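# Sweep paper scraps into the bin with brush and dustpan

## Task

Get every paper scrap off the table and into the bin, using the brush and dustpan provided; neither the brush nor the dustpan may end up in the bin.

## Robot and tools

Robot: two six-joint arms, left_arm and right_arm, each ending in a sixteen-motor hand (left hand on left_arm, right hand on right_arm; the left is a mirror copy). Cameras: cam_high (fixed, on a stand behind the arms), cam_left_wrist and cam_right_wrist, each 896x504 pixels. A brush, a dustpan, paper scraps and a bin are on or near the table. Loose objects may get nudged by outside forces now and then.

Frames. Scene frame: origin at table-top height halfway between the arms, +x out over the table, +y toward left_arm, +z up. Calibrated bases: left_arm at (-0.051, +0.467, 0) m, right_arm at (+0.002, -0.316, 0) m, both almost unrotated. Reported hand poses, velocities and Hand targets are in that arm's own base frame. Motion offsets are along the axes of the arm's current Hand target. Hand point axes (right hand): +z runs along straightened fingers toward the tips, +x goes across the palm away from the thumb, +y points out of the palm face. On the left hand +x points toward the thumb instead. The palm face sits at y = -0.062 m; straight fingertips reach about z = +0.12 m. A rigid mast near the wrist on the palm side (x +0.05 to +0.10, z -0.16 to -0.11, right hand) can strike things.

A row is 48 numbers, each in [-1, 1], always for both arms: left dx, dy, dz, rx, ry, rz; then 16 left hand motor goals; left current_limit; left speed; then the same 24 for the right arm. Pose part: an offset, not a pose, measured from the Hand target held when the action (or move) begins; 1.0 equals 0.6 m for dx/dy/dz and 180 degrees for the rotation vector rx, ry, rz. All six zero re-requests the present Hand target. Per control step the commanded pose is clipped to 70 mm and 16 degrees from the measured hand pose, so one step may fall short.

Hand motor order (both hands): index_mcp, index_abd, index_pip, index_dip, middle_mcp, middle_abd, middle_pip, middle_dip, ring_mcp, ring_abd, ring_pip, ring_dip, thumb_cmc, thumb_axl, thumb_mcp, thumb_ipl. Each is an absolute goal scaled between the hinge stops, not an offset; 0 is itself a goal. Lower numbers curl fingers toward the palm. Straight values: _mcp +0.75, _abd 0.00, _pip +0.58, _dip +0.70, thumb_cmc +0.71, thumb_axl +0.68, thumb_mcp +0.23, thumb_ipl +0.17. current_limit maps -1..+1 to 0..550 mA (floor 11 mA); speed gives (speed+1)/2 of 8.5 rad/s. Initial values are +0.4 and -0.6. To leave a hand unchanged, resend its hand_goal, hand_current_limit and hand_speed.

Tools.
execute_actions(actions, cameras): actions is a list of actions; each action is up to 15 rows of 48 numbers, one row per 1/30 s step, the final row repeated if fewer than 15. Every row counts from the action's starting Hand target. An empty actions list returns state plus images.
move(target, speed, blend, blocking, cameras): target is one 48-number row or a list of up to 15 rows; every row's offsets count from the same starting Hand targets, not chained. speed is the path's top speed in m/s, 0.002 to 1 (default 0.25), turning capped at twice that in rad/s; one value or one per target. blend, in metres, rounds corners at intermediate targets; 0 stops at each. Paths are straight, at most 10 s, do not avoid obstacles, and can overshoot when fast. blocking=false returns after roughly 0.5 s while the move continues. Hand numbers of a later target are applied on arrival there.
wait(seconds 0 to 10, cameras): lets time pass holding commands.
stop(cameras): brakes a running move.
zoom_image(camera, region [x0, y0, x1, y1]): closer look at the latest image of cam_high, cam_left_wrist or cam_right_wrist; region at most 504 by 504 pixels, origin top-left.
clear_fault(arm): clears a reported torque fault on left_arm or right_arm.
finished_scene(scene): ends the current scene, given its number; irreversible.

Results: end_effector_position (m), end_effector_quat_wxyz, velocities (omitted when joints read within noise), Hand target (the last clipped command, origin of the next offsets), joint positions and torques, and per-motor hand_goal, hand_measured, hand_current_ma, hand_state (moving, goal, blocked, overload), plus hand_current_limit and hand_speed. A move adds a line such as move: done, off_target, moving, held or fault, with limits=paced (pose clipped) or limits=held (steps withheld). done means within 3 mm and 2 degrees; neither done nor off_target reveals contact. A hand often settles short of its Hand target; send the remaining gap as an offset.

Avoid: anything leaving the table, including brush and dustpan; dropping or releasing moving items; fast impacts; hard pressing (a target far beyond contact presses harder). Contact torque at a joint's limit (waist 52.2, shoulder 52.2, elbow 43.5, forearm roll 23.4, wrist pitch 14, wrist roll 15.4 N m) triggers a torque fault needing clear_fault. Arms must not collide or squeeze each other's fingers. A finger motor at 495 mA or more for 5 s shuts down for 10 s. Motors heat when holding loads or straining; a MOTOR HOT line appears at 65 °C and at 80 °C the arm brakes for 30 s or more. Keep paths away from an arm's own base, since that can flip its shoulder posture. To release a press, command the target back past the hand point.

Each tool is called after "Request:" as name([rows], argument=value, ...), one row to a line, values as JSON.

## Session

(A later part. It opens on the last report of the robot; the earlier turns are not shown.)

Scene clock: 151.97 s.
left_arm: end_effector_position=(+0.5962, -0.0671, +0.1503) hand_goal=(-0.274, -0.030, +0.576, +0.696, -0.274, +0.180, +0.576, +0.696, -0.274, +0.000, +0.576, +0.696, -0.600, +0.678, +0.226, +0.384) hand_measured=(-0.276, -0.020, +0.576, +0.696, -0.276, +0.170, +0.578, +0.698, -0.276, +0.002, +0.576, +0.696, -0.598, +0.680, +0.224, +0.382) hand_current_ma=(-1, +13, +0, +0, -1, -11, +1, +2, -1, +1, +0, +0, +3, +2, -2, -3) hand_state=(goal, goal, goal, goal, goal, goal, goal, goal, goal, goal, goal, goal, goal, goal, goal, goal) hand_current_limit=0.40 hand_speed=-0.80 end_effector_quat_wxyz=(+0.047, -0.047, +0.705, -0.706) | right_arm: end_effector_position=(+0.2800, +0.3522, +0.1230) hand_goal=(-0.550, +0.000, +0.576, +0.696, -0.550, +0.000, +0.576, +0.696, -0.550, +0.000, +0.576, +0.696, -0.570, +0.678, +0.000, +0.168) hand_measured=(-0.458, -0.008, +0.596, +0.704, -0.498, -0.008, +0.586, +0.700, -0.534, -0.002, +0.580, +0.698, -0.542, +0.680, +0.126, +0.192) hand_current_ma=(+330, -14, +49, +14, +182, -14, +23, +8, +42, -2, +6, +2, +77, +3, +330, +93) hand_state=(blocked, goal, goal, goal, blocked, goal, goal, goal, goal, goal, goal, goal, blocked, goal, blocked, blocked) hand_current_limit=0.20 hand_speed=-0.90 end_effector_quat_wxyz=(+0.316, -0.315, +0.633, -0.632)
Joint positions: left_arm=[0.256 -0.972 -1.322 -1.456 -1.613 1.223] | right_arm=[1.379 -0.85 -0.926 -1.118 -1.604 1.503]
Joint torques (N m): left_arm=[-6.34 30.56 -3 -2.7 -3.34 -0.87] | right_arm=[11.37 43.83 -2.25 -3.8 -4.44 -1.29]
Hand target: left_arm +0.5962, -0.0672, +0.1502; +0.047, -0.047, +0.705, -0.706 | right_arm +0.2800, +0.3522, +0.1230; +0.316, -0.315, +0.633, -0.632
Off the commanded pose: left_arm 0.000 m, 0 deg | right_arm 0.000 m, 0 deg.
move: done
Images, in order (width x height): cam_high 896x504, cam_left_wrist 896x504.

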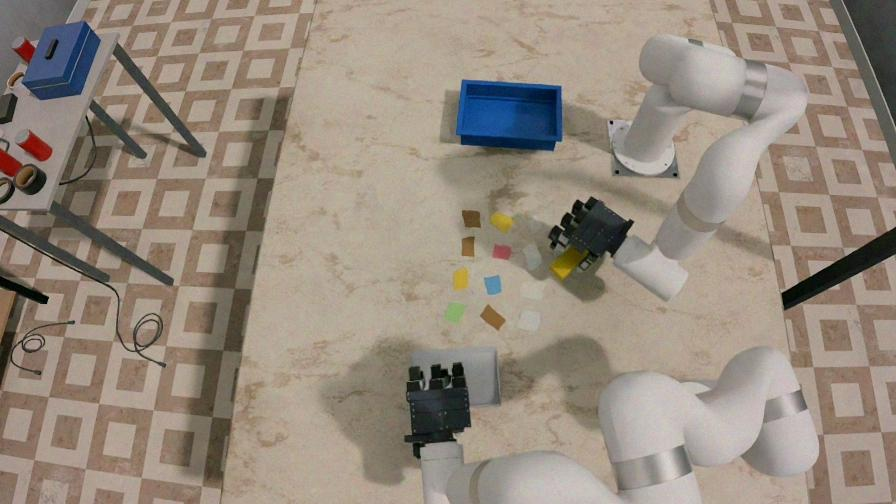

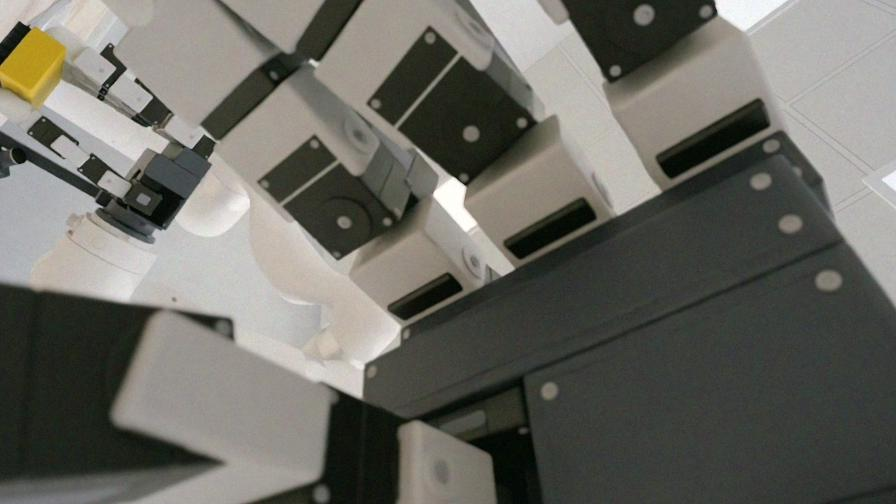

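Request:
move(target=[-0.003,0.12,0,0,0,0,-0.274,-0.03,0.576,0.696,-0.274,0.18,0.576,0.696,-0.274,0,0.576,0.696,-0.6,0.678,0.226,0.384,0.4,-0.8,0,0,0,0,0,0,-0.55,0,0.576,0.696,-0.55,0,0.576,0.696,-0.55,0,0.576,0.696,-0.571,0.678,0.0,0.168,0.2,-0.9], speed=0.06, cameras=["cam_left_wrist","cam_high"])

Request:
zoom_image(camera="cam_high", region=[400, 320, 540, 460])

Scene clock: 154.23 s.
left_arm: end_effector_position=(+0.5979, -0.0670, +0.0783) hand_goal=(-0.274, -0.030, +0.576, +0.696, -0.274, +0.180, +0.576, +0.696, -0.274, +0.000, +0.576, +0.696, -0.600, +0.678, +0.226, +0.384) hand_measured=(-0.276, -0.020, +0.576, +0.696, -0.276, +0.170, +0.578, +0.698, -0.276, +0.002, +0.576, +0.696, -0.598, +0.680, +0.224, +0.382) hand_current_ma=(-1, +13, +0, +0, -1, -11, +1, +2, -1, +1, +0, +0, +3, +2, -2, -3) hand_state=(goal, goal, goal, goal, goal, goal, goal, goal, goal, goal, goal, goal, goal, goal, goal, goal) hand_current_limit=0.40 hand_speed=-0.80 end_effector_quat_wxyz=(+0.047, -0.047, +0.705, -0.706) | right_arm: end_effector_position=(+0.2800, +0.3522, +0.1230) hand_goal=(-0.550, +0.000, +0.576, +0.696, -0.550, +0.000, +0.576, +0.696, -0.550, +0.000, +0.576, +0.696, -0.570, +0.678, +0.000, +0.168) hand_measured=(-0.458, -0.008, +0.596, +0.704, -0.498, -0.008, +0.586, +0.700, -0.534, -0.002, +0.580, +0.698, -0.542, +0.680, +0.126, +0.192) hand_current_ma=(+330, -14, +49, +14, +182, -14, +23, +8, +42, -2, +6, +2, +77, +3, +330, +93) hand_state=(blocked, goal, goal, goal, blocked, goal, goal, goal, goal, goal, goal, goal, blocked, goal, blocked, blocked) hand_current_limit=0.20 hand_speed=-0.90 end_effector_quat_wxyz=(+0.316, -0.315, +0.633, -0.632)
Joint positions: left_arm=[0.255 -1.123 -1.396 -1.454 -1.604 1.299] | right_arm=[1.379 -0.85 -0.926 -1.118 -1.604 1.503]
Joint torques (N m): left_arm=[-7.64 34.26 -16.09 2.43 1 0.93] | right_arm=[12.38 42.61 -2.34 -3.56 -4.56 -1.47]
Hand target: left_arm +0.5979, -0.0670, +0.0782; +0.047, -0.047, +0.705, -0.706 | right_arm +0.2800, +0.3522, +0.1230; +0.316, -0.315, +0.633, -0.632
Off the commanded pose: left_arm 0.000 m, 0 deg | right_arm 0.000 m, 0 deg.
move: done
Images, in order (width x height): cam_high 896x504, cam_left_wrist 896x504.

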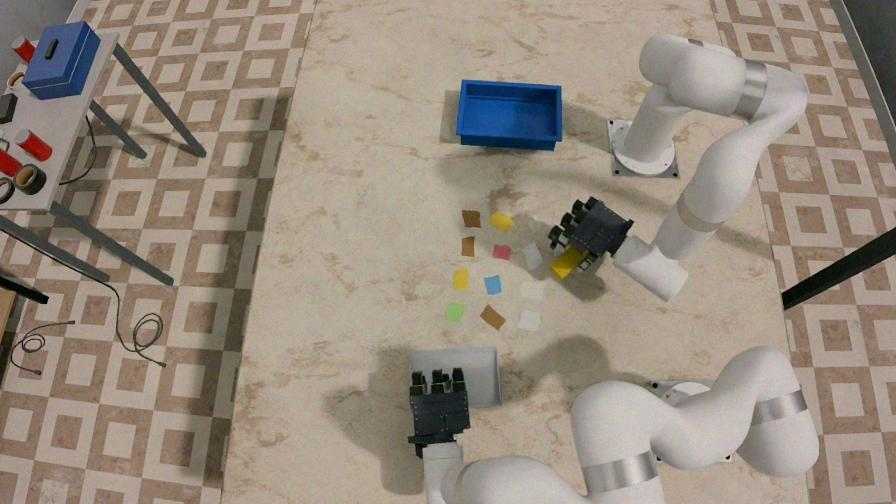

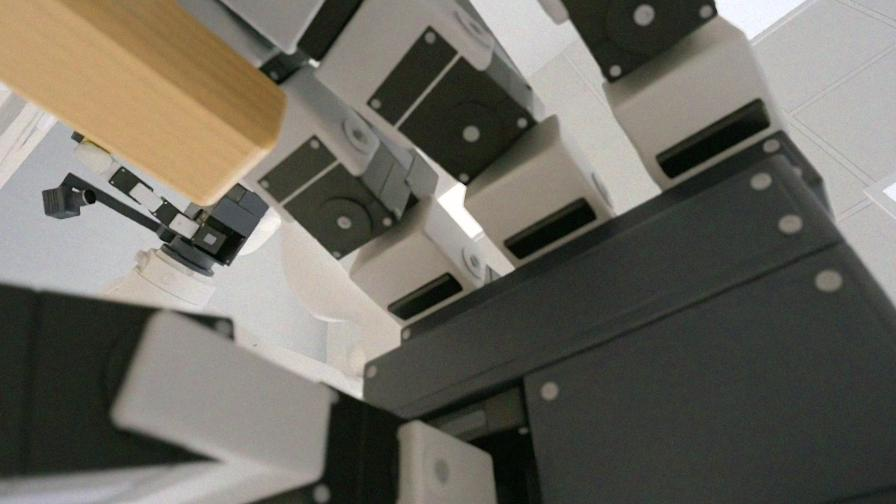

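Scaled by 3.600 from the camera's 896x504 image, which has a finer 1280x720 frame.

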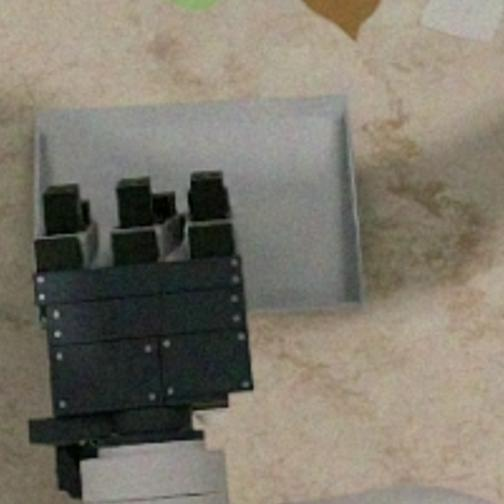

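Request:
execute_actions([
  [[0,0,0,0,0,0,-0.44,-0.03,0.576,0.696,-0.44,0.18,0.576,0.696,-0.4,0,0.576,0.696,-0.6,0.678,0.1,0.384,0,-0.8,0,0,0,0,0,0,-0.55,0,0.576,0.696,-0.55,0,0.576,0.696,-0.55,0,0.576,0.696,-0.571,0.678,0.0,0.168,0.2,-0.9]],
  [[0,0,0,0,0,0,-0.44,-0.03,0.576,0.696,-0.44,0.18,0.576,0.696,-0.4,0,0.576,0.696,-0.6,0.678,0.0,0.384,0,-0.8,0,0,0,0,0,0,-0.55,0,0.576,0.696,-0.55,0,0.576,0.696,-0.55,0,0.576,0.696,-0.571,0.678,0.0,0.168,0.2,-0.9]],
  [[0,0,0,0,0,0,-0.44,-0.03,0.576,0.696,-0.44,0.18,0.576,0.696,-0.4,0,0.576,0.696,-0.6,0.678,-0.1,0.384,0,-0.85,0,0,0,0,0,0,-0.55,0,0.576,0.696,-0.55,0,0.576,0.696,-0.55,0,0.576,0.696,-0.571,0.678,0.0,0.168,0.2,-0.9]],
], cameras=["cam_left_wrist"])

Scene clock: 157.07 s.
left_arm: end_effector_position=(+0.5979, -0.0670, +0.0782) hand_goal=(-0.440, -0.030, +0.576, +0.696, -0.440, +0.180, +0.576, +0.696, -0.400, +0.000, +0.576, +0.696, -0.600, +0.678, -0.100, +0.384) hand_measured=(-0.438, -0.020, +0.576, +0.696, -0.438, +0.170, +0.578, +0.698, -0.400, +0.002, +0.576, +0.696, -0.598, +0.680, -0.094, +0.382) hand_current_ma=(+1, +13, +0, +0, +1, -11, +1, +2, +0, +1, +0, +0, +3, +2, +11, -2) hand_state=(goal, goal, goal, goal, goal, goal, goal, goal, goal, goal, goal, goal, goal, goal, goal, goal) hand_current_limit=0.00 hand_speed=-0.85 end_effector_quat_wxyz=(+0.047, -0.047, +0.705, -0.706) | right_arm: end_effector_position=(+0.2800, +0.3522, +0.1230) hand_goal=(-0.550, +0.000, +0.576, +0.696, -0.550, +0.000, +0.576, +0.696, -0.550, +0.000, +0.576, +0.696, -0.570, +0.678, +0.000, +0.168) hand_measured=(-0.458, -0.008, +0.596, +0.704, -0.498, -0.008, +0.586, +0.700, -0.534, -0.002, +0.580, +0.698, -0.542, +0.680, +0.126, +0.192) hand_current_ma=(+330, -14, +49, +14, +182, -14, +23, +8, +42, -2, +6, +2, +77, +3, +330, +93) hand_state=(blocked, goal, goal, goal, blocked, goal, goal, goal, goal, goal, goal, goal, blocked, goal, blocked, blocked) hand_current_limit=0.20 hand_speed=-0.90 end_effector_quat_wxyz=(+0.316, -0.315, +0.633, -0.632)
Joint positions: left_arm=[0.255 -1.123 -1.397 -1.454 -1.604 1.299] | right_arm=[1.379 -0.85 -0.926 -1.118 -1.604 1.503]
Joint torques (N m): left_arm=[-5.81 33.86 -16.77 1.68 0.98 0.77] | right_arm=[13.98 42.79 -2.95 -3.15 -4.3 -1.4]
Hand target: left_arm +0.5979, -0.0670, +0.0782; +0.047, -0.047, +0.705, -0.706 | right_arm +0.2800, +0.3522, +0.1230; +0.316, -0.315, +0.633, -0.632
Off the commanded pose: left_arm 0.000 m, 0 deg | right_arm 0.000 m, 0 deg.
Images, in order (width x height): cam_left_wrist 896x504.

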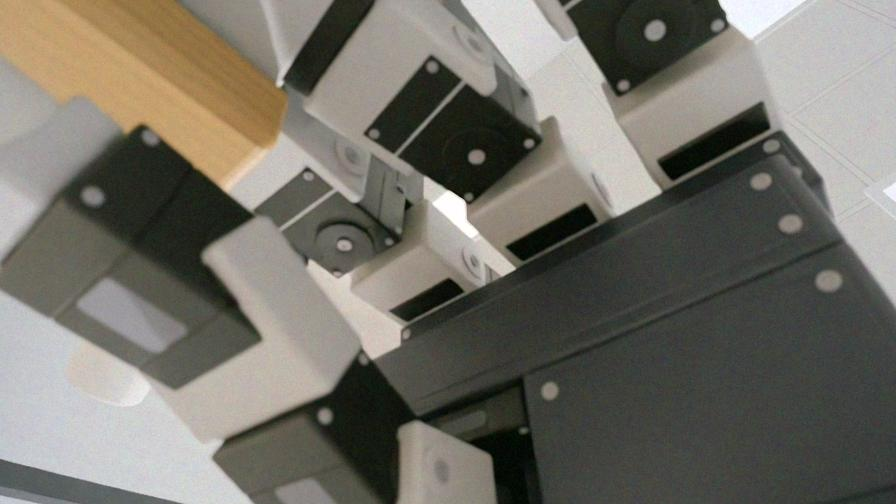

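Request:
execute_actions([
  [[0,0,0,0,0,0,-0.5,-0.03,0.576,0.696,-0.5,0.18,0.576,0.696,-0.45,0,0.576,0.696,-0.6,0.678,-0.16,0.384,0,-0.85,0,0,0,0,0,0,-0.55,0,0.576,0.696,-0.55,0,0.576,0.696,-0.55,0,0.576,0.696,-0.571,0.678,0.0,0.168,0.2,-0.9]],
  [[0,0,0,0,0,0,-0.5,-0.03,0.576,0.696,-0.5,0.18,0.576,0.696,-0.45,0,0.576,0.696,-0.6,0.678,-0.16,0.384,0,-0.85,0,0,0,0,0,0,-0.55,0,0.576,0.696,-0.55,0,0.576,0.696,-0.55,0,0.576,0.696,-0.571,0.678,0.0,0.168,0.2,-0.9]],
])

Request:
execute_actions([
  [[0,0,0,0,0,0,-0.56,-0.03,0.576,0.696,-0.56,0.18,0.576,0.696,-0.5,0,0.576,0.696,-0.6,0.678,-0.25,0.384,0,-0.85,0,0,0,0,0,0,-0.55,0,0.576,0.696,-0.55,0,0.576,0.696,-0.55,0,0.576,0.696,-0.571,0.678,0.0,0.168,0.2,-0.9]],
  [[0,0,0,0,0,0,-0.56,-0.03,0.576,0.696,-0.56,0.18,0.576,0.696,-0.5,0,0.576,0.696,-0.6,0.678,-0.25,0.384,0,-0.85,0,0,0,0,0,0,-0.55,0,0.576,0.696,-0.55,0,0.576,0.696,-0.55,0,0.576,0.696,-0.571,0.678,0.0,0.168,0.2,-0.9]],
], cameras=["cam_left_wrist"])

Scene clock: 158.93 s.
left_arm: end_effector_position=(+0.5979, -0.0670, +0.0782) hand_goal=(-0.500, -0.030, +0.576, +0.696, -0.500, +0.180, +0.576, +0.696, -0.450, +0.000, +0.576, +0.696, -0.600, +0.678, -0.160, +0.384) hand_measured=(-0.460, -0.020, +0.584, +0.698, -0.460, +0.170, +0.584, +0.698, -0.450, +0.002, +0.576, +0.696, -0.598, +0.680, -0.118, +0.390) hand_current_ma=(+99, +13, +10, +3, +101, -11, +9, +2, +0, +1, +0, +0, +3, +2, +141, +11) hand_state=(blocked, goal, goal, goal, blocked, goal, goal, goal, goal, goal, goal, goal, goal, goal, blocked, goal) hand_current_limit=0.00 hand_speed=-0.85 end_effector_quat_wxyz=(+0.047, -0.047, +0.705, -0.706) | right_arm: end_effector_position=(+0.2800, +0.3522, +0.1230) hand_goal=(-0.550, +0.000, +0.576, +0.696, -0.550, +0.000, +0.576, +0.696, -0.550, +0.000, +0.576, +0.696, -0.570, +0.678, +0.000, +0.168) hand_measured=(-0.458, -0.008, +0.596, +0.704, -0.498, -0.008, +0.586, +0.700, -0.534, -0.002, +0.580, +0.698, -0.542, +0.680, +0.126, +0.192) hand_current_ma=(+330, -14, +49, +14, +182, -14, +23, +8, +42, -2, +6, +2, +77, +3, +330, +93) hand_state=(blocked, goal, goal, goal, blocked, goal, goal, goal, goal, goal, goal, goal, blocked, goal, blocked, blocked) hand_current_limit=0.20 hand_speed=-0.90 end_effector_quat_wxyz=(+0.316, -0.315, +0.633, -0.632)
Joint positions: left_arm=[0.255 -1.123 -1.397 -1.454 -1.604 1.299] | right_arm=[1.379 -0.85 -0.926 -1.118 -1.604 1.503]
Joint torques (N m): left_arm=[-2.56 33.67 -16.04 1.61 0.74 0.66] | right_arm=[12.58 44.07 -2.43 -3.11 -4.33 -1.3]
Hand target: left_arm +0.5979, -0.0670, +0.0782; +0.047, -0.047, +0.705, -0.706 | right_arm +0.2800, +0.3522, +0.1230; +0.316, -0.315, +0.633, -0.632
Off the commanded pose: left_arm 0.000 m, 0 deg | right_arm 0.000 m, 0 deg.

Scene clock: 160.13 s.
left_arm: end_effector_position=(+0.5979, -0.0670, +0.0782) hand_goal=(-0.560, -0.030, +0.576, +0.696, -0.560, +0.180, +0.576, +0.696, -0.500, +0.000, +0.576, +0.696, -0.600, +0.678, -0.250, +0.384) hand_measured=(-0.474, -0.020, +0.594, +0.702, -0.476, +0.170, +0.596, +0.698, -0.498, +0.002, +0.576, +0.696, -0.598, +0.680, -0.120, +0.398) hand_current_ma=(+275, +13, +30, +8, +275, -11, +35, +2, +1, +1, +0, +0, +3, +2, +275, +32) hand_state=(blocked, goal, goal, goal, blocked, goal, goal, goal, goal, goal, goal, goal, goal, goal, blocked, goal) hand_current_limit=0.00 hand_speed=-0.85 end_effector_quat_wxyz=(+0.047, -0.047, +0.705, -0.706) | right_arm: end_effector_position=(+0.2800, +0.3522, +0.1230) hand_goal=(-0.550, +0.000, +0.576, +0.696, -0.550, +0.000, +0.576, +0.696, -0.550, +0.000, +0.576, +0.696, -0.570, +0.678, +0.000, +0.168) hand_measured=(-0.458, -0.008, +0.596, +0.704, -0.498, -0.008, +0.586, +0.700, -0.534, -0.002, +0.580, +0.698, -0.542, +0.680, +0.126, +0.192) hand_current_ma=(+330, -14, +49, +14, +182, -14, +23, +8, +42, -2, +6, +2, +77, +3, +330, +93) hand_state=(blocked, goal, goal, goal, blocked, goal, goal, goal, goal, goal, goal, goal, blocked, goal, blocked, blocked) hand_current_limit=0.20 hand_speed=-0.90 end_effector_quat_wxyz=(+0.316, -0.315, +0.633, -0.632)
Joint positions: left_arm=[0.255 -1.123 -1.397 -1.454 -1.604 1.299] | right_arm=[1.379 -0.85 -0.926 -1.118 -1.604 1.503]
Joint torques (N m): left_arm=[-2.22 34.77 -15.89 1.72 0.74 0.84] | right_arm=[14.27 43.35 -2.62 -3.3 -4.35 -1.38]
Hand target: left_arm +0.5979, -0.0670, +0.0782; +0.047, -0.047, +0.705, -0.706 | right_arm +0.2800, +0.3522, +0.1230; +0.316, -0.315, +0.633, -0.632
Off the commanded pose: left_arm 0.000 m, 0 deg | right_arm 0.000 m, 0 deg.
Images, in order (width x height): cam_left_wrist 896x504.

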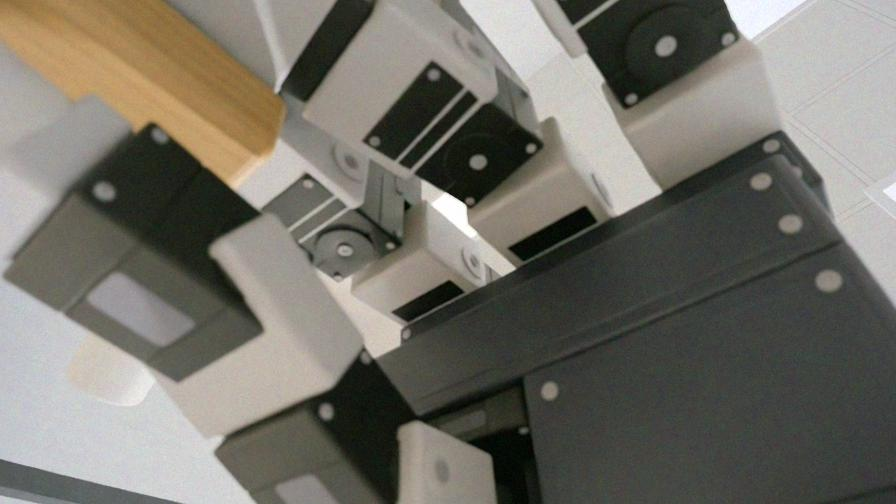

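Request:
execute_actions([
  [[0,0,0,0,0,0,-0.6,-0.03,0.576,0.696,-0.6,0.18,0.576,0.696,-0.5,0,0.576,0.696,-0.6,0.678,-0.35,0.384,0.7,-0.85,0,0,0,0,0,0,-0.55,0,0.576,0.696,-0.55,0,0.576,0.696,-0.55,0,0.576,0.696,-0.571,0.678,0.0,0.168,0.2,-0.9]],
  [[0,0,0,0,0,0,-0.6,-0.03,0.576,0.696,-0.6,0.18,0.576,0.696,-0.5,0,0.576,0.696,-0.6,0.678,-0.35,0.384,0.7,-0.85,0,0,0,0,0,0,-0.55,0,0.576,0.696,-0.55,0,0.576,0.696,-0.55,0,0.576,0.696,-0.571,0.678,0.0,0.168,0.2,-0.9]],
])

Request:
move(target=[0,-0.025,0,0,0,0,-0.6,-0.03,0.576,0.696,-0.6,0.18,0.576,0.696,-0.5,0,0.576,0.696,-0.6,0.678,-0.35,0.384,0.7,-0.85,0,0,0,0,0,0,-0.55,0,0.576,0.696,-0.55,0,0.576,0.696,-0.55,0,0.576,0.696,-0.571,0.678,0.0,0.168,0.2,-0.9], speed=0.04, cameras=["cam_left_wrist","cam_high"])

Request:
zoom_image(camera="cam_high", region=[400, 320, 540, 460])

Scene clock: 162.00 s.
left_arm: end_effector_position=(+0.5979, -0.0670, +0.0782) hand_goal=(-0.600, -0.030, +0.576, +0.696, -0.600, +0.180, +0.576, +0.696, -0.500, +0.000, +0.576, +0.696, -0.600, +0.678, -0.350, +0.384) hand_measured=(-0.486, -0.020, +0.600, +0.704, -0.488, +0.170, +0.604, +0.698, -0.498, +0.002, +0.576, +0.696, -0.598, +0.680, -0.124, +0.406) hand_current_ma=(+422, +13, +49, +11, +413, -12, +59, +2, +1, +1, +0, +0, +3, +2, +467, +62) hand_state=(blocked, goal, blocked, goal, blocked, goal, blocked, goal, goal, goal, goal, goal, goal, goal, blocked, blocked) hand_current_limit=0.70 hand_speed=-0.85 end_effector_quat_wxyz=(+0.047, -0.047, +0.705, -0.706) | right_arm: end_effector_position=(+0.2800, +0.3522, +0.1230) hand_goal=(-0.550, +0.000, +0.576, +0.696, -0.550, +0.000, +0.576, +0.696, -0.550, +0.000, +0.576, +0.696, -0.570, +0.678, +0.000, +0.168) hand_measured=(-0.458, -0.008, +0.596, +0.704, -0.498, -0.008, +0.586, +0.700, -0.534, -0.002, +0.580, +0.698, -0.542, +0.680, +0.126, +0.192) hand_current_ma=(+330, -14, +49, +14, +182, -14, +23, +8, +42, -2, +6, +2, +77, +3, +330, +93) hand_state=(blocked, goal, goal, goal, blocked, goal, goal, goal, goal, goal, goal, goal, blocked, goal, blocked, blocked) hand_current_limit=0.20 hand_speed=-0.90 end_effector_quat_wxyz=(+0.316, -0.315, +0.633, -0.632)
Joint positions: left_arm=[0.255 -1.123 -1.397 -1.454 -1.604 1.299] | right_arm=[1.379 -0.85 -0.926 -1.118 -1.604 1.503]
Joint torques (N m): left_arm=[-1.32 34.29 -15.14 1.89 0.59 0.79] | right_arm=[12.22 43.25 -3.03 -2.89 -4.22 -1.41]
Hand target: left_arm +0.5979, -0.0670, +0.0782; +0.047, -0.047, +0.705, -0.706 | right_arm +0.2800, +0.3522, +0.1230; +0.316, -0.315, +0.633, -0.632
Off the commanded pose: left_arm 0.000 m, 0 deg | right_arm 0.000 m, 0 deg.

Scene clock: 162.80 s.
left_arm: end_effector_position=(+0.5979, -0.0670, +0.0932) hand_goal=(-0.600, -0.030, +0.576, +0.696, -0.600, +0.180, +0.576, +0.696, -0.500, +0.000, +0.576, +0.696, -0.600, +0.678, -0.350, +0.384) hand_measured=(-0.514, -0.020, +0.600, +0.706, -0.522, +0.170, +0.604, +0.698, -0.498, +0.002, +0.576, +0.696, -0.594, +0.680, -0.126, +0.420) hand_current_ma=(+289, +13, +49, +13, +253, -12, +59, +3, +1, +1, +0, +0, +8, +2, +467, +119) hand_state=(blocked, goal, blocked, goal, blocked, goal, blocked, goal, goal, goal, goal, goal, goal, goal, blocked, blocked) hand_current_limit=0.70 hand_speed=-0.85 end_effector_quat_wxyz=(+0.047, -0.047, +0.705, -0.706) | right_arm: end_effector_position=(+0.2800, +0.3522, +0.1230) hand_goal=(-0.550, +0.000, +0.576, +0.696, -0.550, +0.000, +0.576, +0.696, -0.550, +0.000, +0.576, +0.696, -0.570, +0.678, +0.000, +0.168) hand_measured=(-0.458, -0.008, +0.596, +0.704, -0.498, -0.008, +0.586, +0.700, -0.534, -0.002, +0.580, +0.698, -0.542, +0.680, +0.126, +0.192) hand_current_ma=(+330, -14, +49, +14, +182, -14, +23, +8, +42, -2, +6, +2, +77, +3, +330, +93) hand_state=(blocked, goal, goal, goal, blocked, goal, goal, goal, goal, goal, goal, goal, blocked, goal, blocked, blocked) hand_current_limit=0.20 hand_speed=-0.90 end_effector_quat_wxyz=(+0.316, -0.315, +0.633, -0.632)
Joint positions: left_arm=[0.255 -1.092 -1.38 -1.454 -1.606 1.284] | right_arm=[1.379 -0.85 -0.926 -1.118 -1.604 1.503]
Joint torques (N m): left_arm=[1.48 70.88 -4.25 -2.97 -3.91 -0.95] | right_arm=[13.3 43.86 -3.17 -3.35 -4.37 -1.21]
Hand target: left_arm +0.5979, -0.0670, +0.0932; +0.047, -0.047, +0.705, -0.706 | right_arm +0.2800, +0.3522, +0.1230; +0.316, -0.315, +0.633, -0.632
Off the commanded pose: left_arm 0.000 m, 0 deg | right_arm 0.000 m, 0 deg.
move: done
Images, in order (width x height): cam_high 896x504, cam_left_wrist 896x504.

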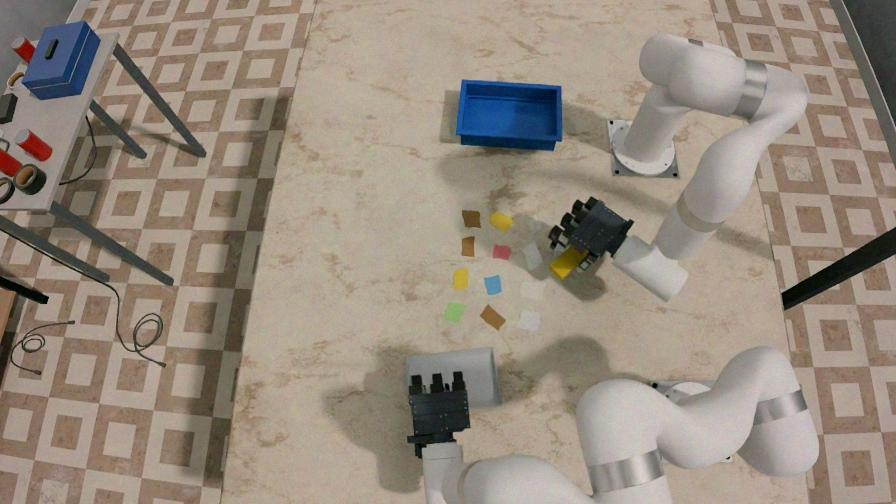

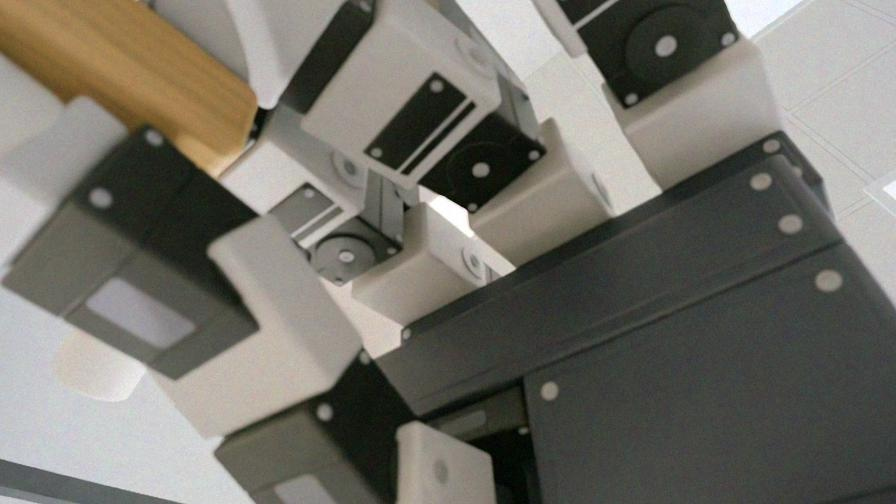

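Scaled by 3.600 from the camera's 896x504 image, which has a finer 1280x720 frame.

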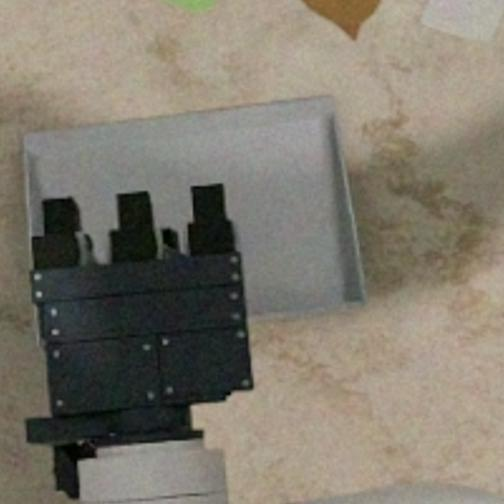

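Request:
move(target=[0,-0.05,0,0,0,0,-0.6,-0.03,0.576,0.696,-0.6,0.18,0.576,0.696,-0.5,0,0.576,0.696,-0.6,0.678,-0.35,0.384,0.7,-0.85,0,0,0,0,0,0,-0.55,0,0.576,0.696,-0.55,0,0.576,0.696,-0.55,0,0.576,0.696,-0.571,0.678,0.0,0.168,0.2,-0.9], speed=0.04, cameras=["cam_left_wrist","cam_high"])

Request:
zoom_image(camera="cam_high", region=[400, 320, 540, 460])

Scene clock: 164.80 s.
left_arm: end_effector_position=(+0.5980, -0.0669, +0.1232) hand_goal=(-0.600, -0.030, +0.576, +0.696, -0.600, +0.180, +0.576, +0.696, -0.500, +0.000, +0.576, +0.696, -0.600, +0.678, -0.350, +0.384) hand_measured=(-0.514, -0.020, +0.600, +0.706, -0.522, +0.170, +0.604, +0.698, -0.498, +0.002, +0.576, +0.696, -0.594, +0.680, -0.126, +0.420) hand_current_ma=(+289, +13, +49, +13, +253, -12, +59, +3, +1, +1, +0, +0, +8, +2, +467, +120) hand_state=(blocked, goal, blocked, goal, blocked, goal, blocked, goal, goal, goal, goal, goal, goal, goal, blocked, blocked) hand_current_limit=0.70 hand_speed=-0.85 end_effector_quat_wxyz=(+0.047, -0.047, +0.705, -0.706) | right_arm: end_effector_position=(+0.2800, +0.3522, +0.1230) hand_goal=(-0.550, +0.000, +0.576, +0.696, -0.550, +0.000, +0.576, +0.696, -0.550, +0.000, +0.576, +0.696, -0.570, +0.678, +0.000, +0.168) hand_measured=(-0.458, -0.008, +0.596, +0.704, -0.498, -0.008, +0.586, +0.700, -0.534, -0.002, +0.580, +0.698, -0.542, +0.680, +0.126, +0.192) hand_current_ma=(+330, -14, +49, +14, +182, -14, +23, +8, +42, -2, +6, +2, +77, +3, +330, +93) hand_state=(blocked, goal, goal, goal, blocked, goal, goal, goal, goal, goal, goal, goal, blocked, goal, blocked, blocked) hand_current_limit=0.20 hand_speed=-0.90 end_effector_quat_wxyz=(+0.316, -0.315, +0.633, -0.632)
Joint positions: left_arm=[0.255 -1.03 -1.351 -1.455 -1.61 1.252] | right_arm=[1.379 -0.85 -0.926 -1.118 -1.604 1.503]
Joint torques (N m): left_arm=[4.28 72.66 -3.82 -3.12 -4.04 -0.86] | right_arm=[12.34 43.18 -3.02 -3.07 -4.33 -1.34]
Hand target: left_arm +0.5980, -0.0669, +0.1232; +0.047, -0.047, +0.705, -0.706 | right_arm +0.2800, +0.3522, +0.1230; +0.316, -0.315, +0.633, -0.632
Off the commanded pose: left_arm 0.000 m, 0 deg | right_arm 0.000 m, 0 deg.
move: done
Images, in order (width x height): cam_high 896x504, cam_left_wrist 896x504.

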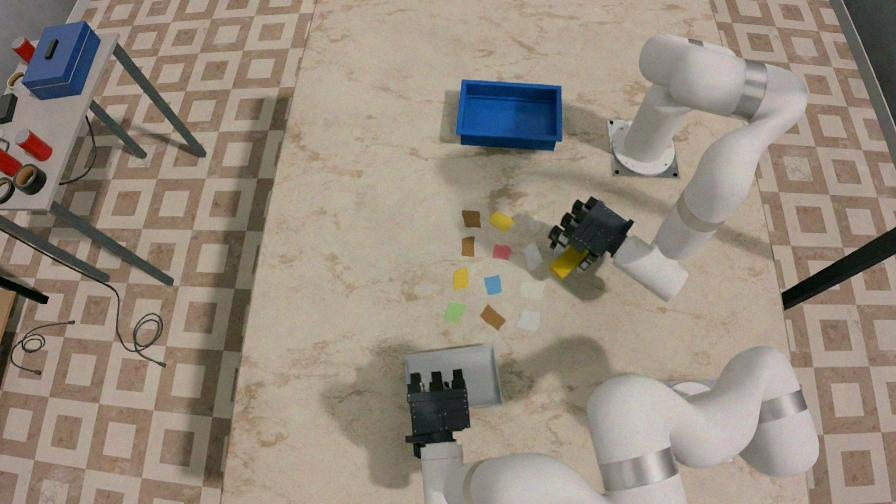

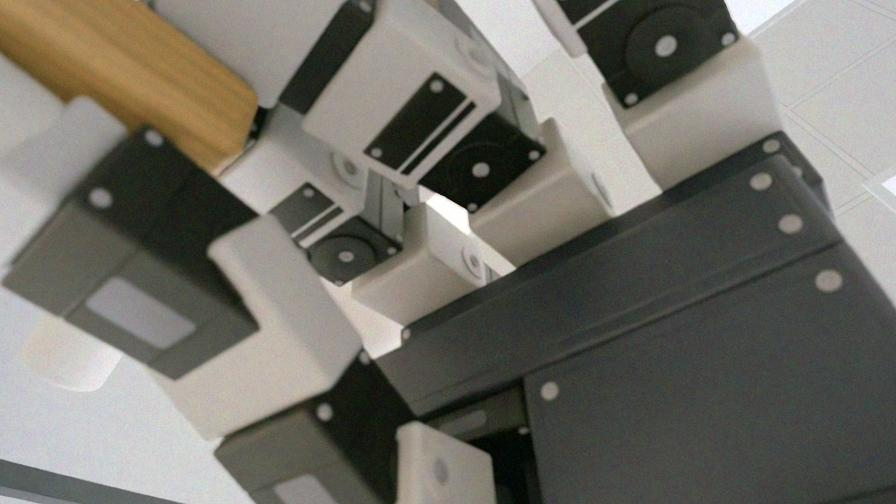

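Scaled by 3.600 from the camera's 896x504 image, which has a finer 1280x720 frame.

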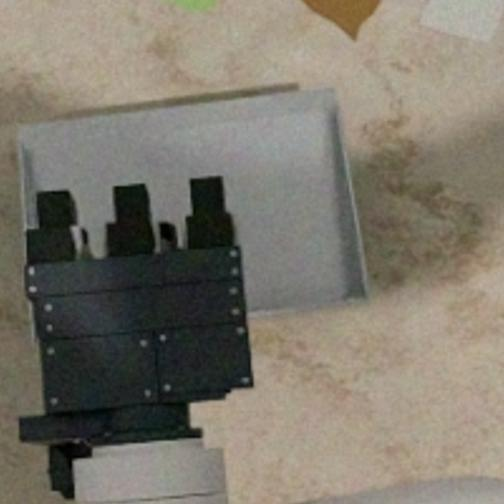

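Request:
move([
  [0.1535,0,0.0165,0,0.061,0,-0.6,-0.03,0.576,0.696,-0.6,0.18,0.576,0.696,-0.5,0,0.576,0.696,-0.6,0.678,-0.35,0.384,0.7,-0.85,0,0,0,0,0,0,-0.55,0,0.576,0.696,-0.55,0,0.576,0.696,-0.55,0,0.576,0.696,-0.571,0.678,0.0,0.168,0.2,-0.9],
  [0.1535,0.05,0.0165,0,0.061,0,-0.6,-0.03,0.576,0.696,-0.6,0.18,0.576,0.696,-0.5,0,0.576,0.696,-0.6,0.678,-0.35,0.384,0.7,-0.85,0,0,0,0,0,0,-0.55,0,0.576,0.696,-0.55,0,0.576,0.696,-0.55,0,0.576,0.696,-0.571,0.678,0.0,0.168,0.2,-0.9],
], speed=0.08, cameras=["cam_left_wrist","cam_high"])

Request:
zoom_image(camera="cam_high", region=[420, 280, 580, 440])

Scene clock: 169.87 s.
left_arm: end_effector_position=(+0.5080, -0.0890, +0.0933) hand_goal=(-0.600, -0.030, +0.576, +0.696, -0.600, +0.180, +0.576, +0.696, -0.500, +0.000, +0.576, +0.696, -0.600, +0.678, -0.350, +0.384) hand_measured=(-0.514, -0.020, +0.600, +0.706, -0.522, +0.170, +0.604, +0.698, -0.498, +0.002, +0.576, +0.696, -0.592, +0.680, -0.126, +0.420) hand_current_ma=(+287, +13, +49, +13, +248, -12, +59, +3, +1, +1, +0, +0, +10, +2, +468, +123) hand_state=(blocked, goal, blocked, goal, blocked, goal, blocked, goal, goal, goal, goal, goal, goal, goal, blocked, blocked) hand_current_limit=0.70 hand_speed=-0.85 end_effector_quat_wxyz=(-0.021, +0.021, +0.707, -0.707) | right_arm: end_effector_position=(+0.2800, +0.3522, +0.1230) hand_goal=(-0.550, +0.000, +0.576, +0.696, -0.550, +0.000, +0.576, +0.696, -0.550, +0.000, +0.576, +0.696, -0.570, +0.678, +0.000, +0.168) hand_measured=(-0.458, -0.008, +0.596, +0.704, -0.498, -0.008, +0.586, +0.700, -0.534, -0.002, +0.580, +0.698, -0.542, +0.680, +0.126, +0.192) hand_current_ma=(+330, -14, +49, +14, +182, -14, +23, +8, +42, -2, +6, +2, +77, +3, +330, +93) hand_state=(blocked, goal, goal, goal, blocked, goal, goal, goal, goal, goal, goal, goal, blocked, goal, blocked, blocked) hand_current_limit=0.20 hand_speed=-0.90 end_effector_quat_wxyz=(+0.316, -0.315, +0.633, -0.632)
Joint positions: left_arm=[0.234 -1.018 -1.205 -1.284 -1.625 1.391] | right_arm=[1.379 -0.85 -0.926 -1.118 -1.604 1.503]
Joint torques (N m): left_arm=[-7.03 30.13 -16.39 2.1 0.47 0.6] | right_arm=[12.67 44.3 -2.09 -3.66 -4.34 -1.21]
Hand target: left_arm +0.5080, -0.0890, +0.0933; -0.021, +0.021, +0.707, -0.707 | right_arm +0.2800, +0.3522, +0.1230; +0.316, -0.315, +0.633, -0.632
Off the commanded pose: left_arm 0.000 m, 0 deg | right_arm 0.000 m, 0 deg.
move: done
Images, in order (width x height): cam_high 896x504, cam_left_wrist 896x504.

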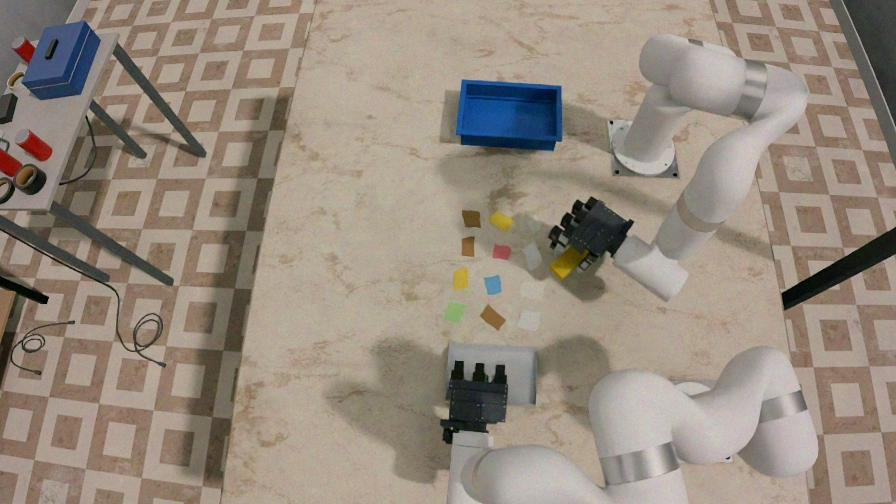

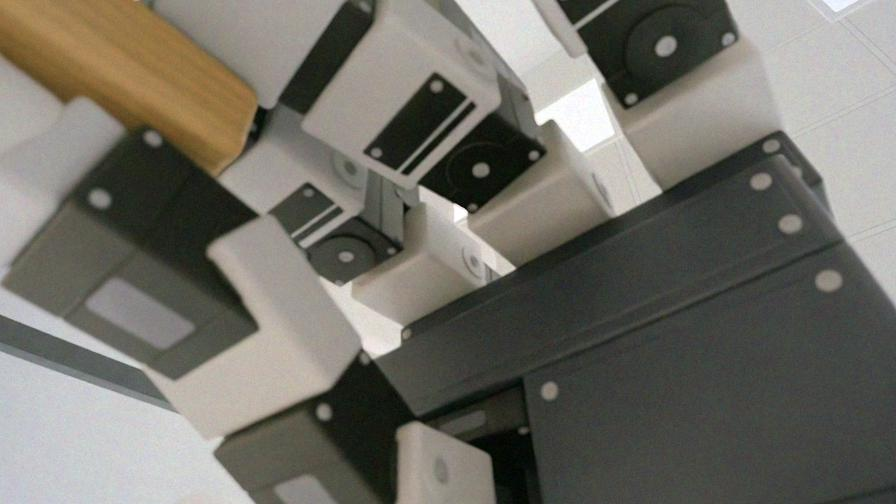

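Scaled by 3.150 from the camera's 896x504 image, which has a finer 1280x720 frame.

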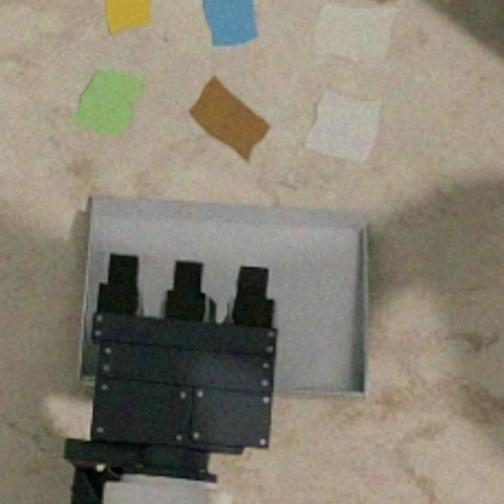

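Request:
move(target=[0,0.0117,0,0,0,0,-0.6,-0.03,0.576,0.696,-0.6,0.18,0.576,0.696,-0.5,0,0.576,0.696,-0.6,0.678,-0.35,0.384,0.7,-0.85,0,0,0,0,0,0,-0.55,0,0.576,0.696,-0.55,0,0.576,0.696,-0.55,0,0.576,0.696,-0.571,0.678,0.0,0.168,0.2,-0.9], speed=0.02, cameras=["cam_high"])

Request:
zoom_image(camera="cam_high", region=[420, 280, 580, 440])

Request:
move(target=[0,0.005,0,0,0,0,-0.6,-0.03,0.576,0.696,-0.6,0.18,0.576,0.696,-0.5,0,0.576,0.696,-0.6,0.678,-0.35,0.384,0.7,-0.85,0,0,0,0,0,0,-0.55,0,0.576,0.696,-0.55,0,0.576,0.696,-0.55,0,0.576,0.696,-0.571,0.678,0.0,0.168,0.2,-0.9], speed=0.02, cameras=["cam_high"])

Request:
zoom_image(camera="cam_high", region=[420, 280, 580, 440])

Scene clock: 171.23 s.
left_arm: end_effector_position=(+0.5080, -0.0890, +0.0863) hand_goal=(-0.600, -0.030, +0.576, +0.696, -0.600, +0.180, +0.576, +0.696, -0.500, +0.000, +0.576, +0.696, -0.600, +0.678, -0.350, +0.384) hand_measured=(-0.514, -0.020, +0.600, +0.706, -0.526, +0.170, +0.604, +0.698, -0.498, +0.002, +0.576, +0.696, -0.592, +0.680, -0.126, +0.420) hand_current_ma=(+286, +13, +49, +13, +236, -12, +59, +3, +1, +1, +0, +0, +10, +2, +467, +123) hand_state=(blocked, goal, blocked, goal, blocked, goal, blocked, goal, goal, goal, goal, goal, goal, goal, blocked, blocked) hand_current_limit=0.70 hand_speed=-0.85 end_effector_quat_wxyz=(-0.021, +0.021, +0.706, -0.707) | right_arm: end_effector_position=(+0.2800, +0.3522, +0.1230) hand_goal=(-0.550, +0.000, +0.576, +0.696, -0.550, +0.000, +0.576, +0.696, -0.550, +0.000, +0.576, +0.696, -0.570, +0.678, +0.000, +0.168) hand_measured=(-0.458, -0.008, +0.596, +0.704, -0.498, -0.008, +0.586, +0.700, -0.534, -0.002, +0.580, +0.698, -0.542, +0.680, +0.126, +0.192) hand_current_ma=(+330, -14, +49, +14, +182, -14, +23, +8, +42, -2, +6, +2, +77, +3, +330, +93) hand_state=(blocked, goal, goal, goal, blocked, goal, goal, goal, goal, goal, goal, goal, blocked, goal, blocked, blocked) hand_current_limit=0.20 hand_speed=-0.90 end_effector_quat_wxyz=(+0.316, -0.315, +0.633, -0.632)
Joint positions: left_arm=[0.234 -1.034 -1.213 -1.283 -1.623 1.399] | right_arm=[1.379 -0.85 -0.926 -1.118 -1.604 1.503]
Joint torques (N m): left_arm=[-7.89 30.84 -15.51 1.88 0.64 0.72] | right_arm=[12.97 43.57 -2.77 -3.04 -4.36 -1.3]
Hand target: left_arm +0.5080, -0.0890, +0.0863; -0.021, +0.021, +0.707, -0.707 | right_arm +0.2800, +0.3522, +0.1230; +0.316, -0.315, +0.633, -0.632
Off the commanded pose: left_arm 0.000 m, 0 deg | right_arm 0.000 m, 0 deg.
move: done
Images, in order (width x height): cam_high 896x504.

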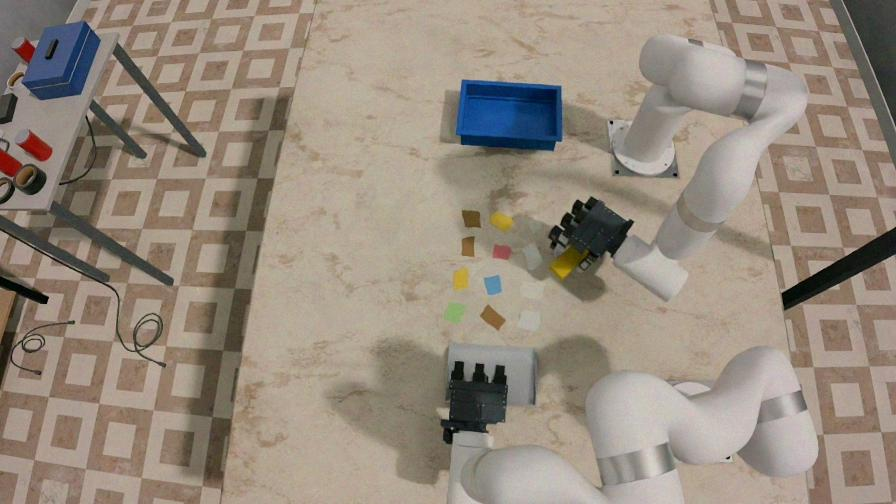

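Scaled by 3.150 from the camera's 896x504 image, which has a finer 1280x720 frame.

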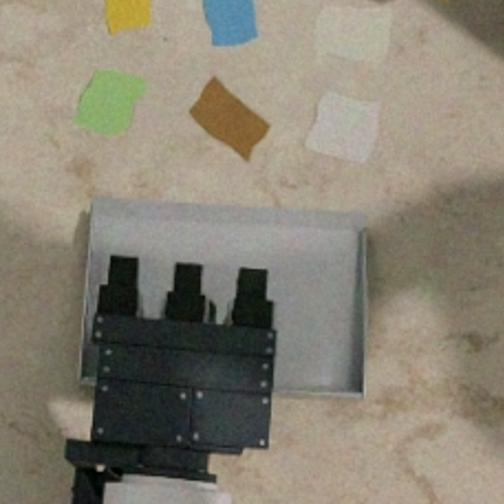

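Scene clock: 171.93 s.
left_arm: end_effector_position=(+0.5080, -0.0890, +0.0833) hand_goal=(-0.600, -0.030, +0.576, +0.696, -0.600, +0.180, +0.576, +0.696, -0.500, +0.000, +0.576, +0.696, -0.600, +0.678, -0.350, +0.384) hand_measured=(-0.516, -0.020, +0.600, +0.706, -0.530, +0.170, +0.604, +0.700, -0.498, +0.002, +0.576, +0.696, -0.592, +0.680, -0.126, +0.420) hand_current_ma=(+279, +13, +49, +13, +219, -12, +59, +4, +1, +1, +0, +0, +10, +2, +467, +123) hand_state=(blocked, goal, blocked, goal, blocked, goal, blocked, goal, goal, goal, goal, goal, goal, goal, blocked, blocked) hand_current_limit=0.70 hand_speed=-0.85 end_effector_quat_wxyz=(-0.021, +0.021, +0.706, -0.707) | right_arm: end_effector_position=(+0.2800, +0.3522, +0.1230) hand_goal=(-0.550, +0.000, +0.576, +0.696, -0.550, +0.000, +0.576, +0.696, -0.550, +0.000, +0.576, +0.696, -0.570, +0.678, +0.000, +0.168) hand_measured=(-0.458, -0.008, +0.596, +0.704, -0.498, -0.008, +0.586, +0.700, -0.534, -0.002, +0.580, +0.698, -0.542, +0.680, +0.126, +0.192) hand_current_ma=(+330, -14, +49, +14, +182, -14, +23, +8, +42, -2, +6, +2, +77, +3, +330, +93) hand_state=(blocked, goal, goal, goal, blocked, goal, goal, goal, goal, goal, goal, goal, blocked, goal, blocked, blocked) hand_current_limit=0.20 hand_speed=-0.90 end_effector_quat_wxyz=(+0.316, -0.315, +0.633, -0.632)
Joint positions: left_arm=[0.234 -1.04 -1.216 -1.283 -1.622 1.402] | right_arm=[1.379 -0.85 -0.926 -1.118 -1.604 1.503]
Joint torques (N m): left_arm=[-7.47 29.96 -14.56 1.9 1.13 1.21] | right_arm=[12.64 43.45 -2.23 -3.17 -4.29 -1.16]
Hand target: left_arm +0.5080, -0.0890, +0.0833; -0.021, +0.021, +0.707, -0.707 | right_arm +0.2800, +0.3522, +0.1230; +0.316, -0.315, +0.633, -0.632
Off the commanded pose: left_arm 0.000 m, 0 deg | right_arm 0.000 m, 0 deg.
move: done
Images, in order (width x height): cam_high 896x504.

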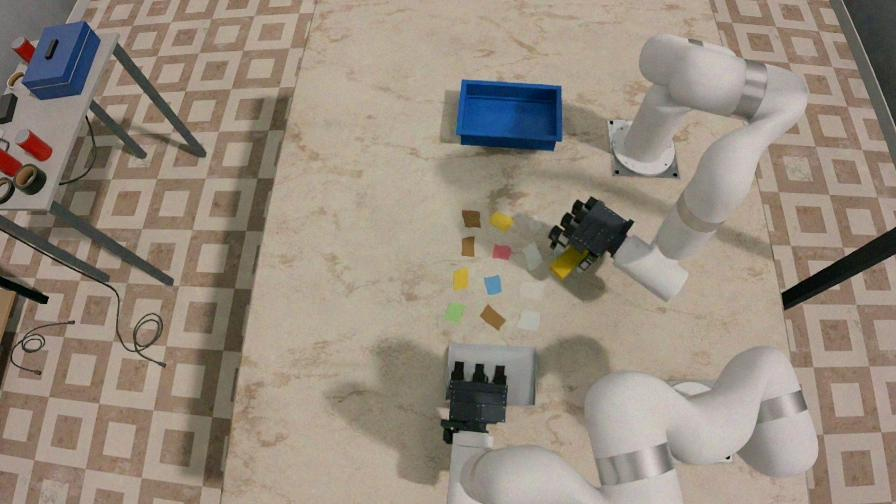

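Scaled by 3.150 from the camera's 896x504 image, which has a finer 1280x720 frame.

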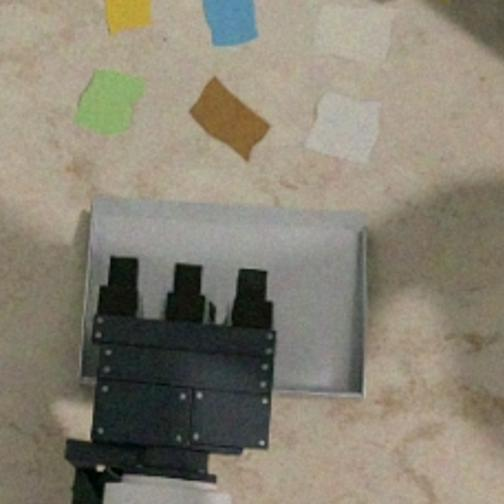

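Request:
move([
  [0,0.003,0,0,0,0,-0.6,-0.03,0.576,0.696,-0.6,0.18,0.576,0.696,-0.5,0,0.576,0.696,-0.6,0.678,-0.35,0.384,0.7,-0.85,0,-0.0667,0,0,-0.1,0,-0.55,0,0.576,0.696,-0.55,0,0.576,0.696,-0.55,0,0.576,0.696,-0.571,0.678,0.0,0.168,0.2,-0.9],
  [0,0.003,0,0,0,0,-0.6,-0.03,0.576,0.696,-0.6,0.18,0.576,0.696,-0.5,0,0.576,0.696,-0.6,0.678,-0.35,0.384,0.7,-0.85,0.0687,-0.0667,0.2307,0,-0.705,0,-0.55,0,0.576,0.696,-0.55,0,0.576,0.696,-0.55,0,0.576,0.696,-0.571,0.678,0.0,0.168,0.2,-0.9],
], speed=0.15, blend=[0.02,0], cameras=["all"])

Scene clock: 181.63 s.
left_arm: end_effector_position=(+0.5080, -0.0890, +0.0815) hand_goal=(-0.600, -0.030, +0.576, +0.696, -0.600, +0.180, +0.576, +0.696, -0.500, +0.000, +0.576, +0.696, -0.600, +0.678, -0.350, +0.384) hand_measured=(-0.516, -0.020, +0.600, +0.706, -0.530, +0.170, +0.604, +0.700, -0.498, +0.002, +0.576, +0.696, -0.592, +0.680, -0.126, +0.422) hand_current_ma=(+279, +13, +49, +13, +219, -12, +59, +4, +1, +1, +0, +0, +10, +2, +468, +132) hand_state=(blocked, goal, blocked, goal, blocked, goal, blocked, goal, goal, goal, goal, goal, goal, goal, blocked, blocked) hand_current_limit=0.70 hand_speed=-0.85 end_effector_quat_wxyz=(-0.021, +0.021, +0.707, -0.707) | right_arm: end_effector_position=(+0.3657, +0.2359, +0.1628) hand_goal=(-0.550, +0.000, +0.576, +0.696, -0.550, +0.000, +0.576, +0.696, -0.550, +0.000, +0.576, +0.696, -0.570, +0.678, +0.000, +0.168) hand_measured=(-0.458, -0.008, +0.596, +0.704, -0.498, -0.008, +0.586, +0.700, -0.534, -0.002, +0.580, +0.698, -0.542, +0.680, +0.126, +0.192) hand_current_ma=(+330, -15, +50, +14, +180, -14, +23, +8, +40, -2, +6, +2, +78, +3, +330, +93) hand_state=(blocked, goal, goal, goal, blocked, goal, goal, goal, goal, goal, goal, goal, blocked, goal, blocked, blocked) hand_current_limit=0.20 hand_speed=-0.90 end_effector_quat_wxyz=(+0.707, -0.707, +0.001, -0.001)
Joint positions: left_arm=[0.234 -1.045 -1.218 -1.283 -1.621 1.404] | right_arm=[0.041 -0.655 -0.657 -4.67 -1.571 1.573]
Joint torques (N m): left_arm=[-7.68 19.51 -12.91 2.03 2.82 1.38] | right_arm=[-16.88 13.54 -12.15 -3.7 -3.51 1.72]
Hand target: left_arm +0.5080, -0.0890, +0.0815; -0.021, +0.021, +0.707, -0.707 | right_arm +0.3658, +0.2359, +0.1629; +0.708, -0.707, +0.001, -0.001
Off the commanded pose: left_arm 0.000 m, 0 deg | right_arm 0.000 m, 0 deg.
move: done

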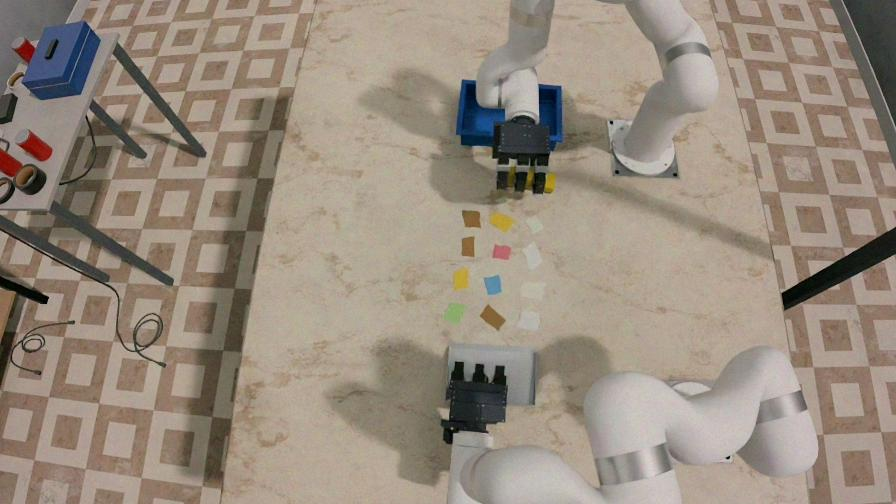

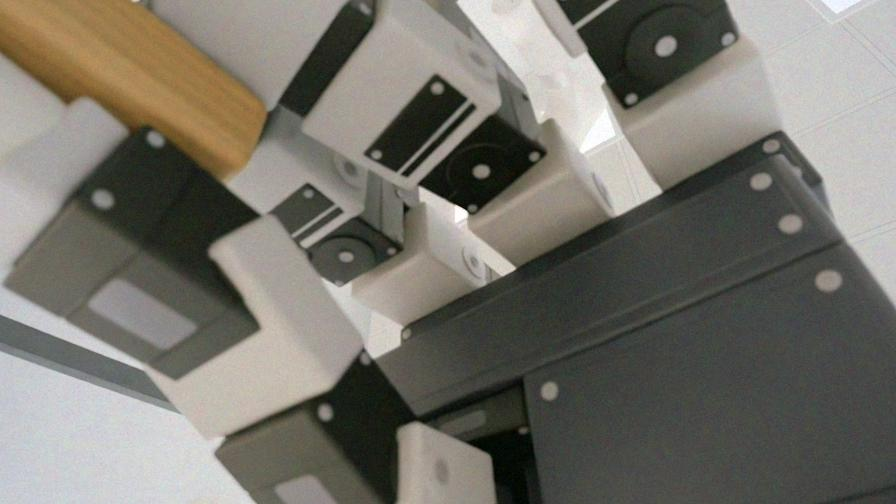

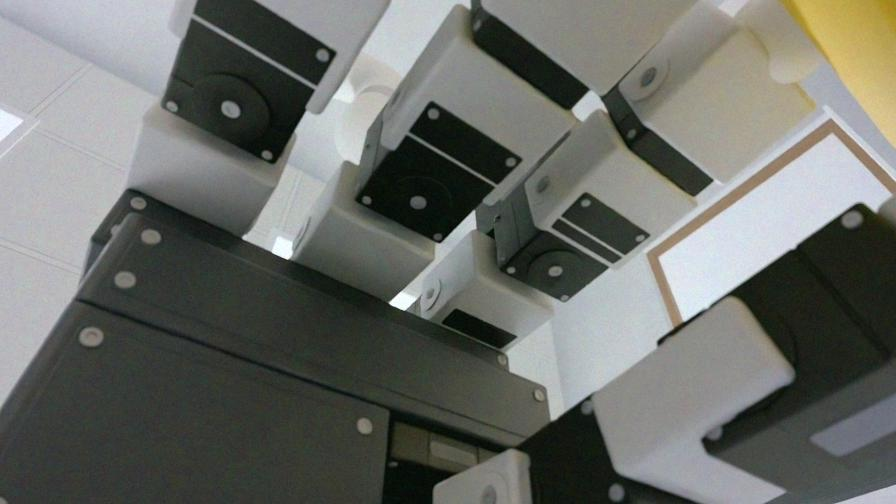

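Request:
zoom_image(camera="cam_high", region=[440, 70, 600, 240])

Scaled by 2.965 from the camera's 896x504 image, which has a finer 1280x720 frame.

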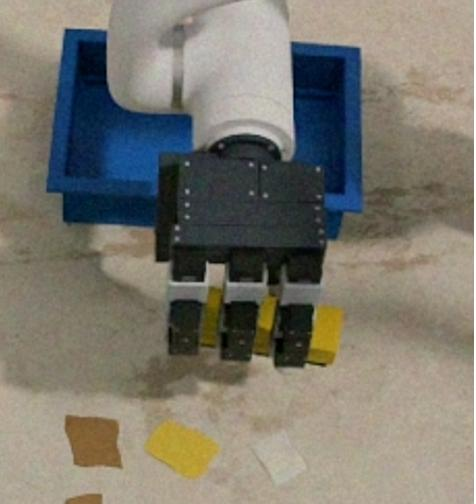

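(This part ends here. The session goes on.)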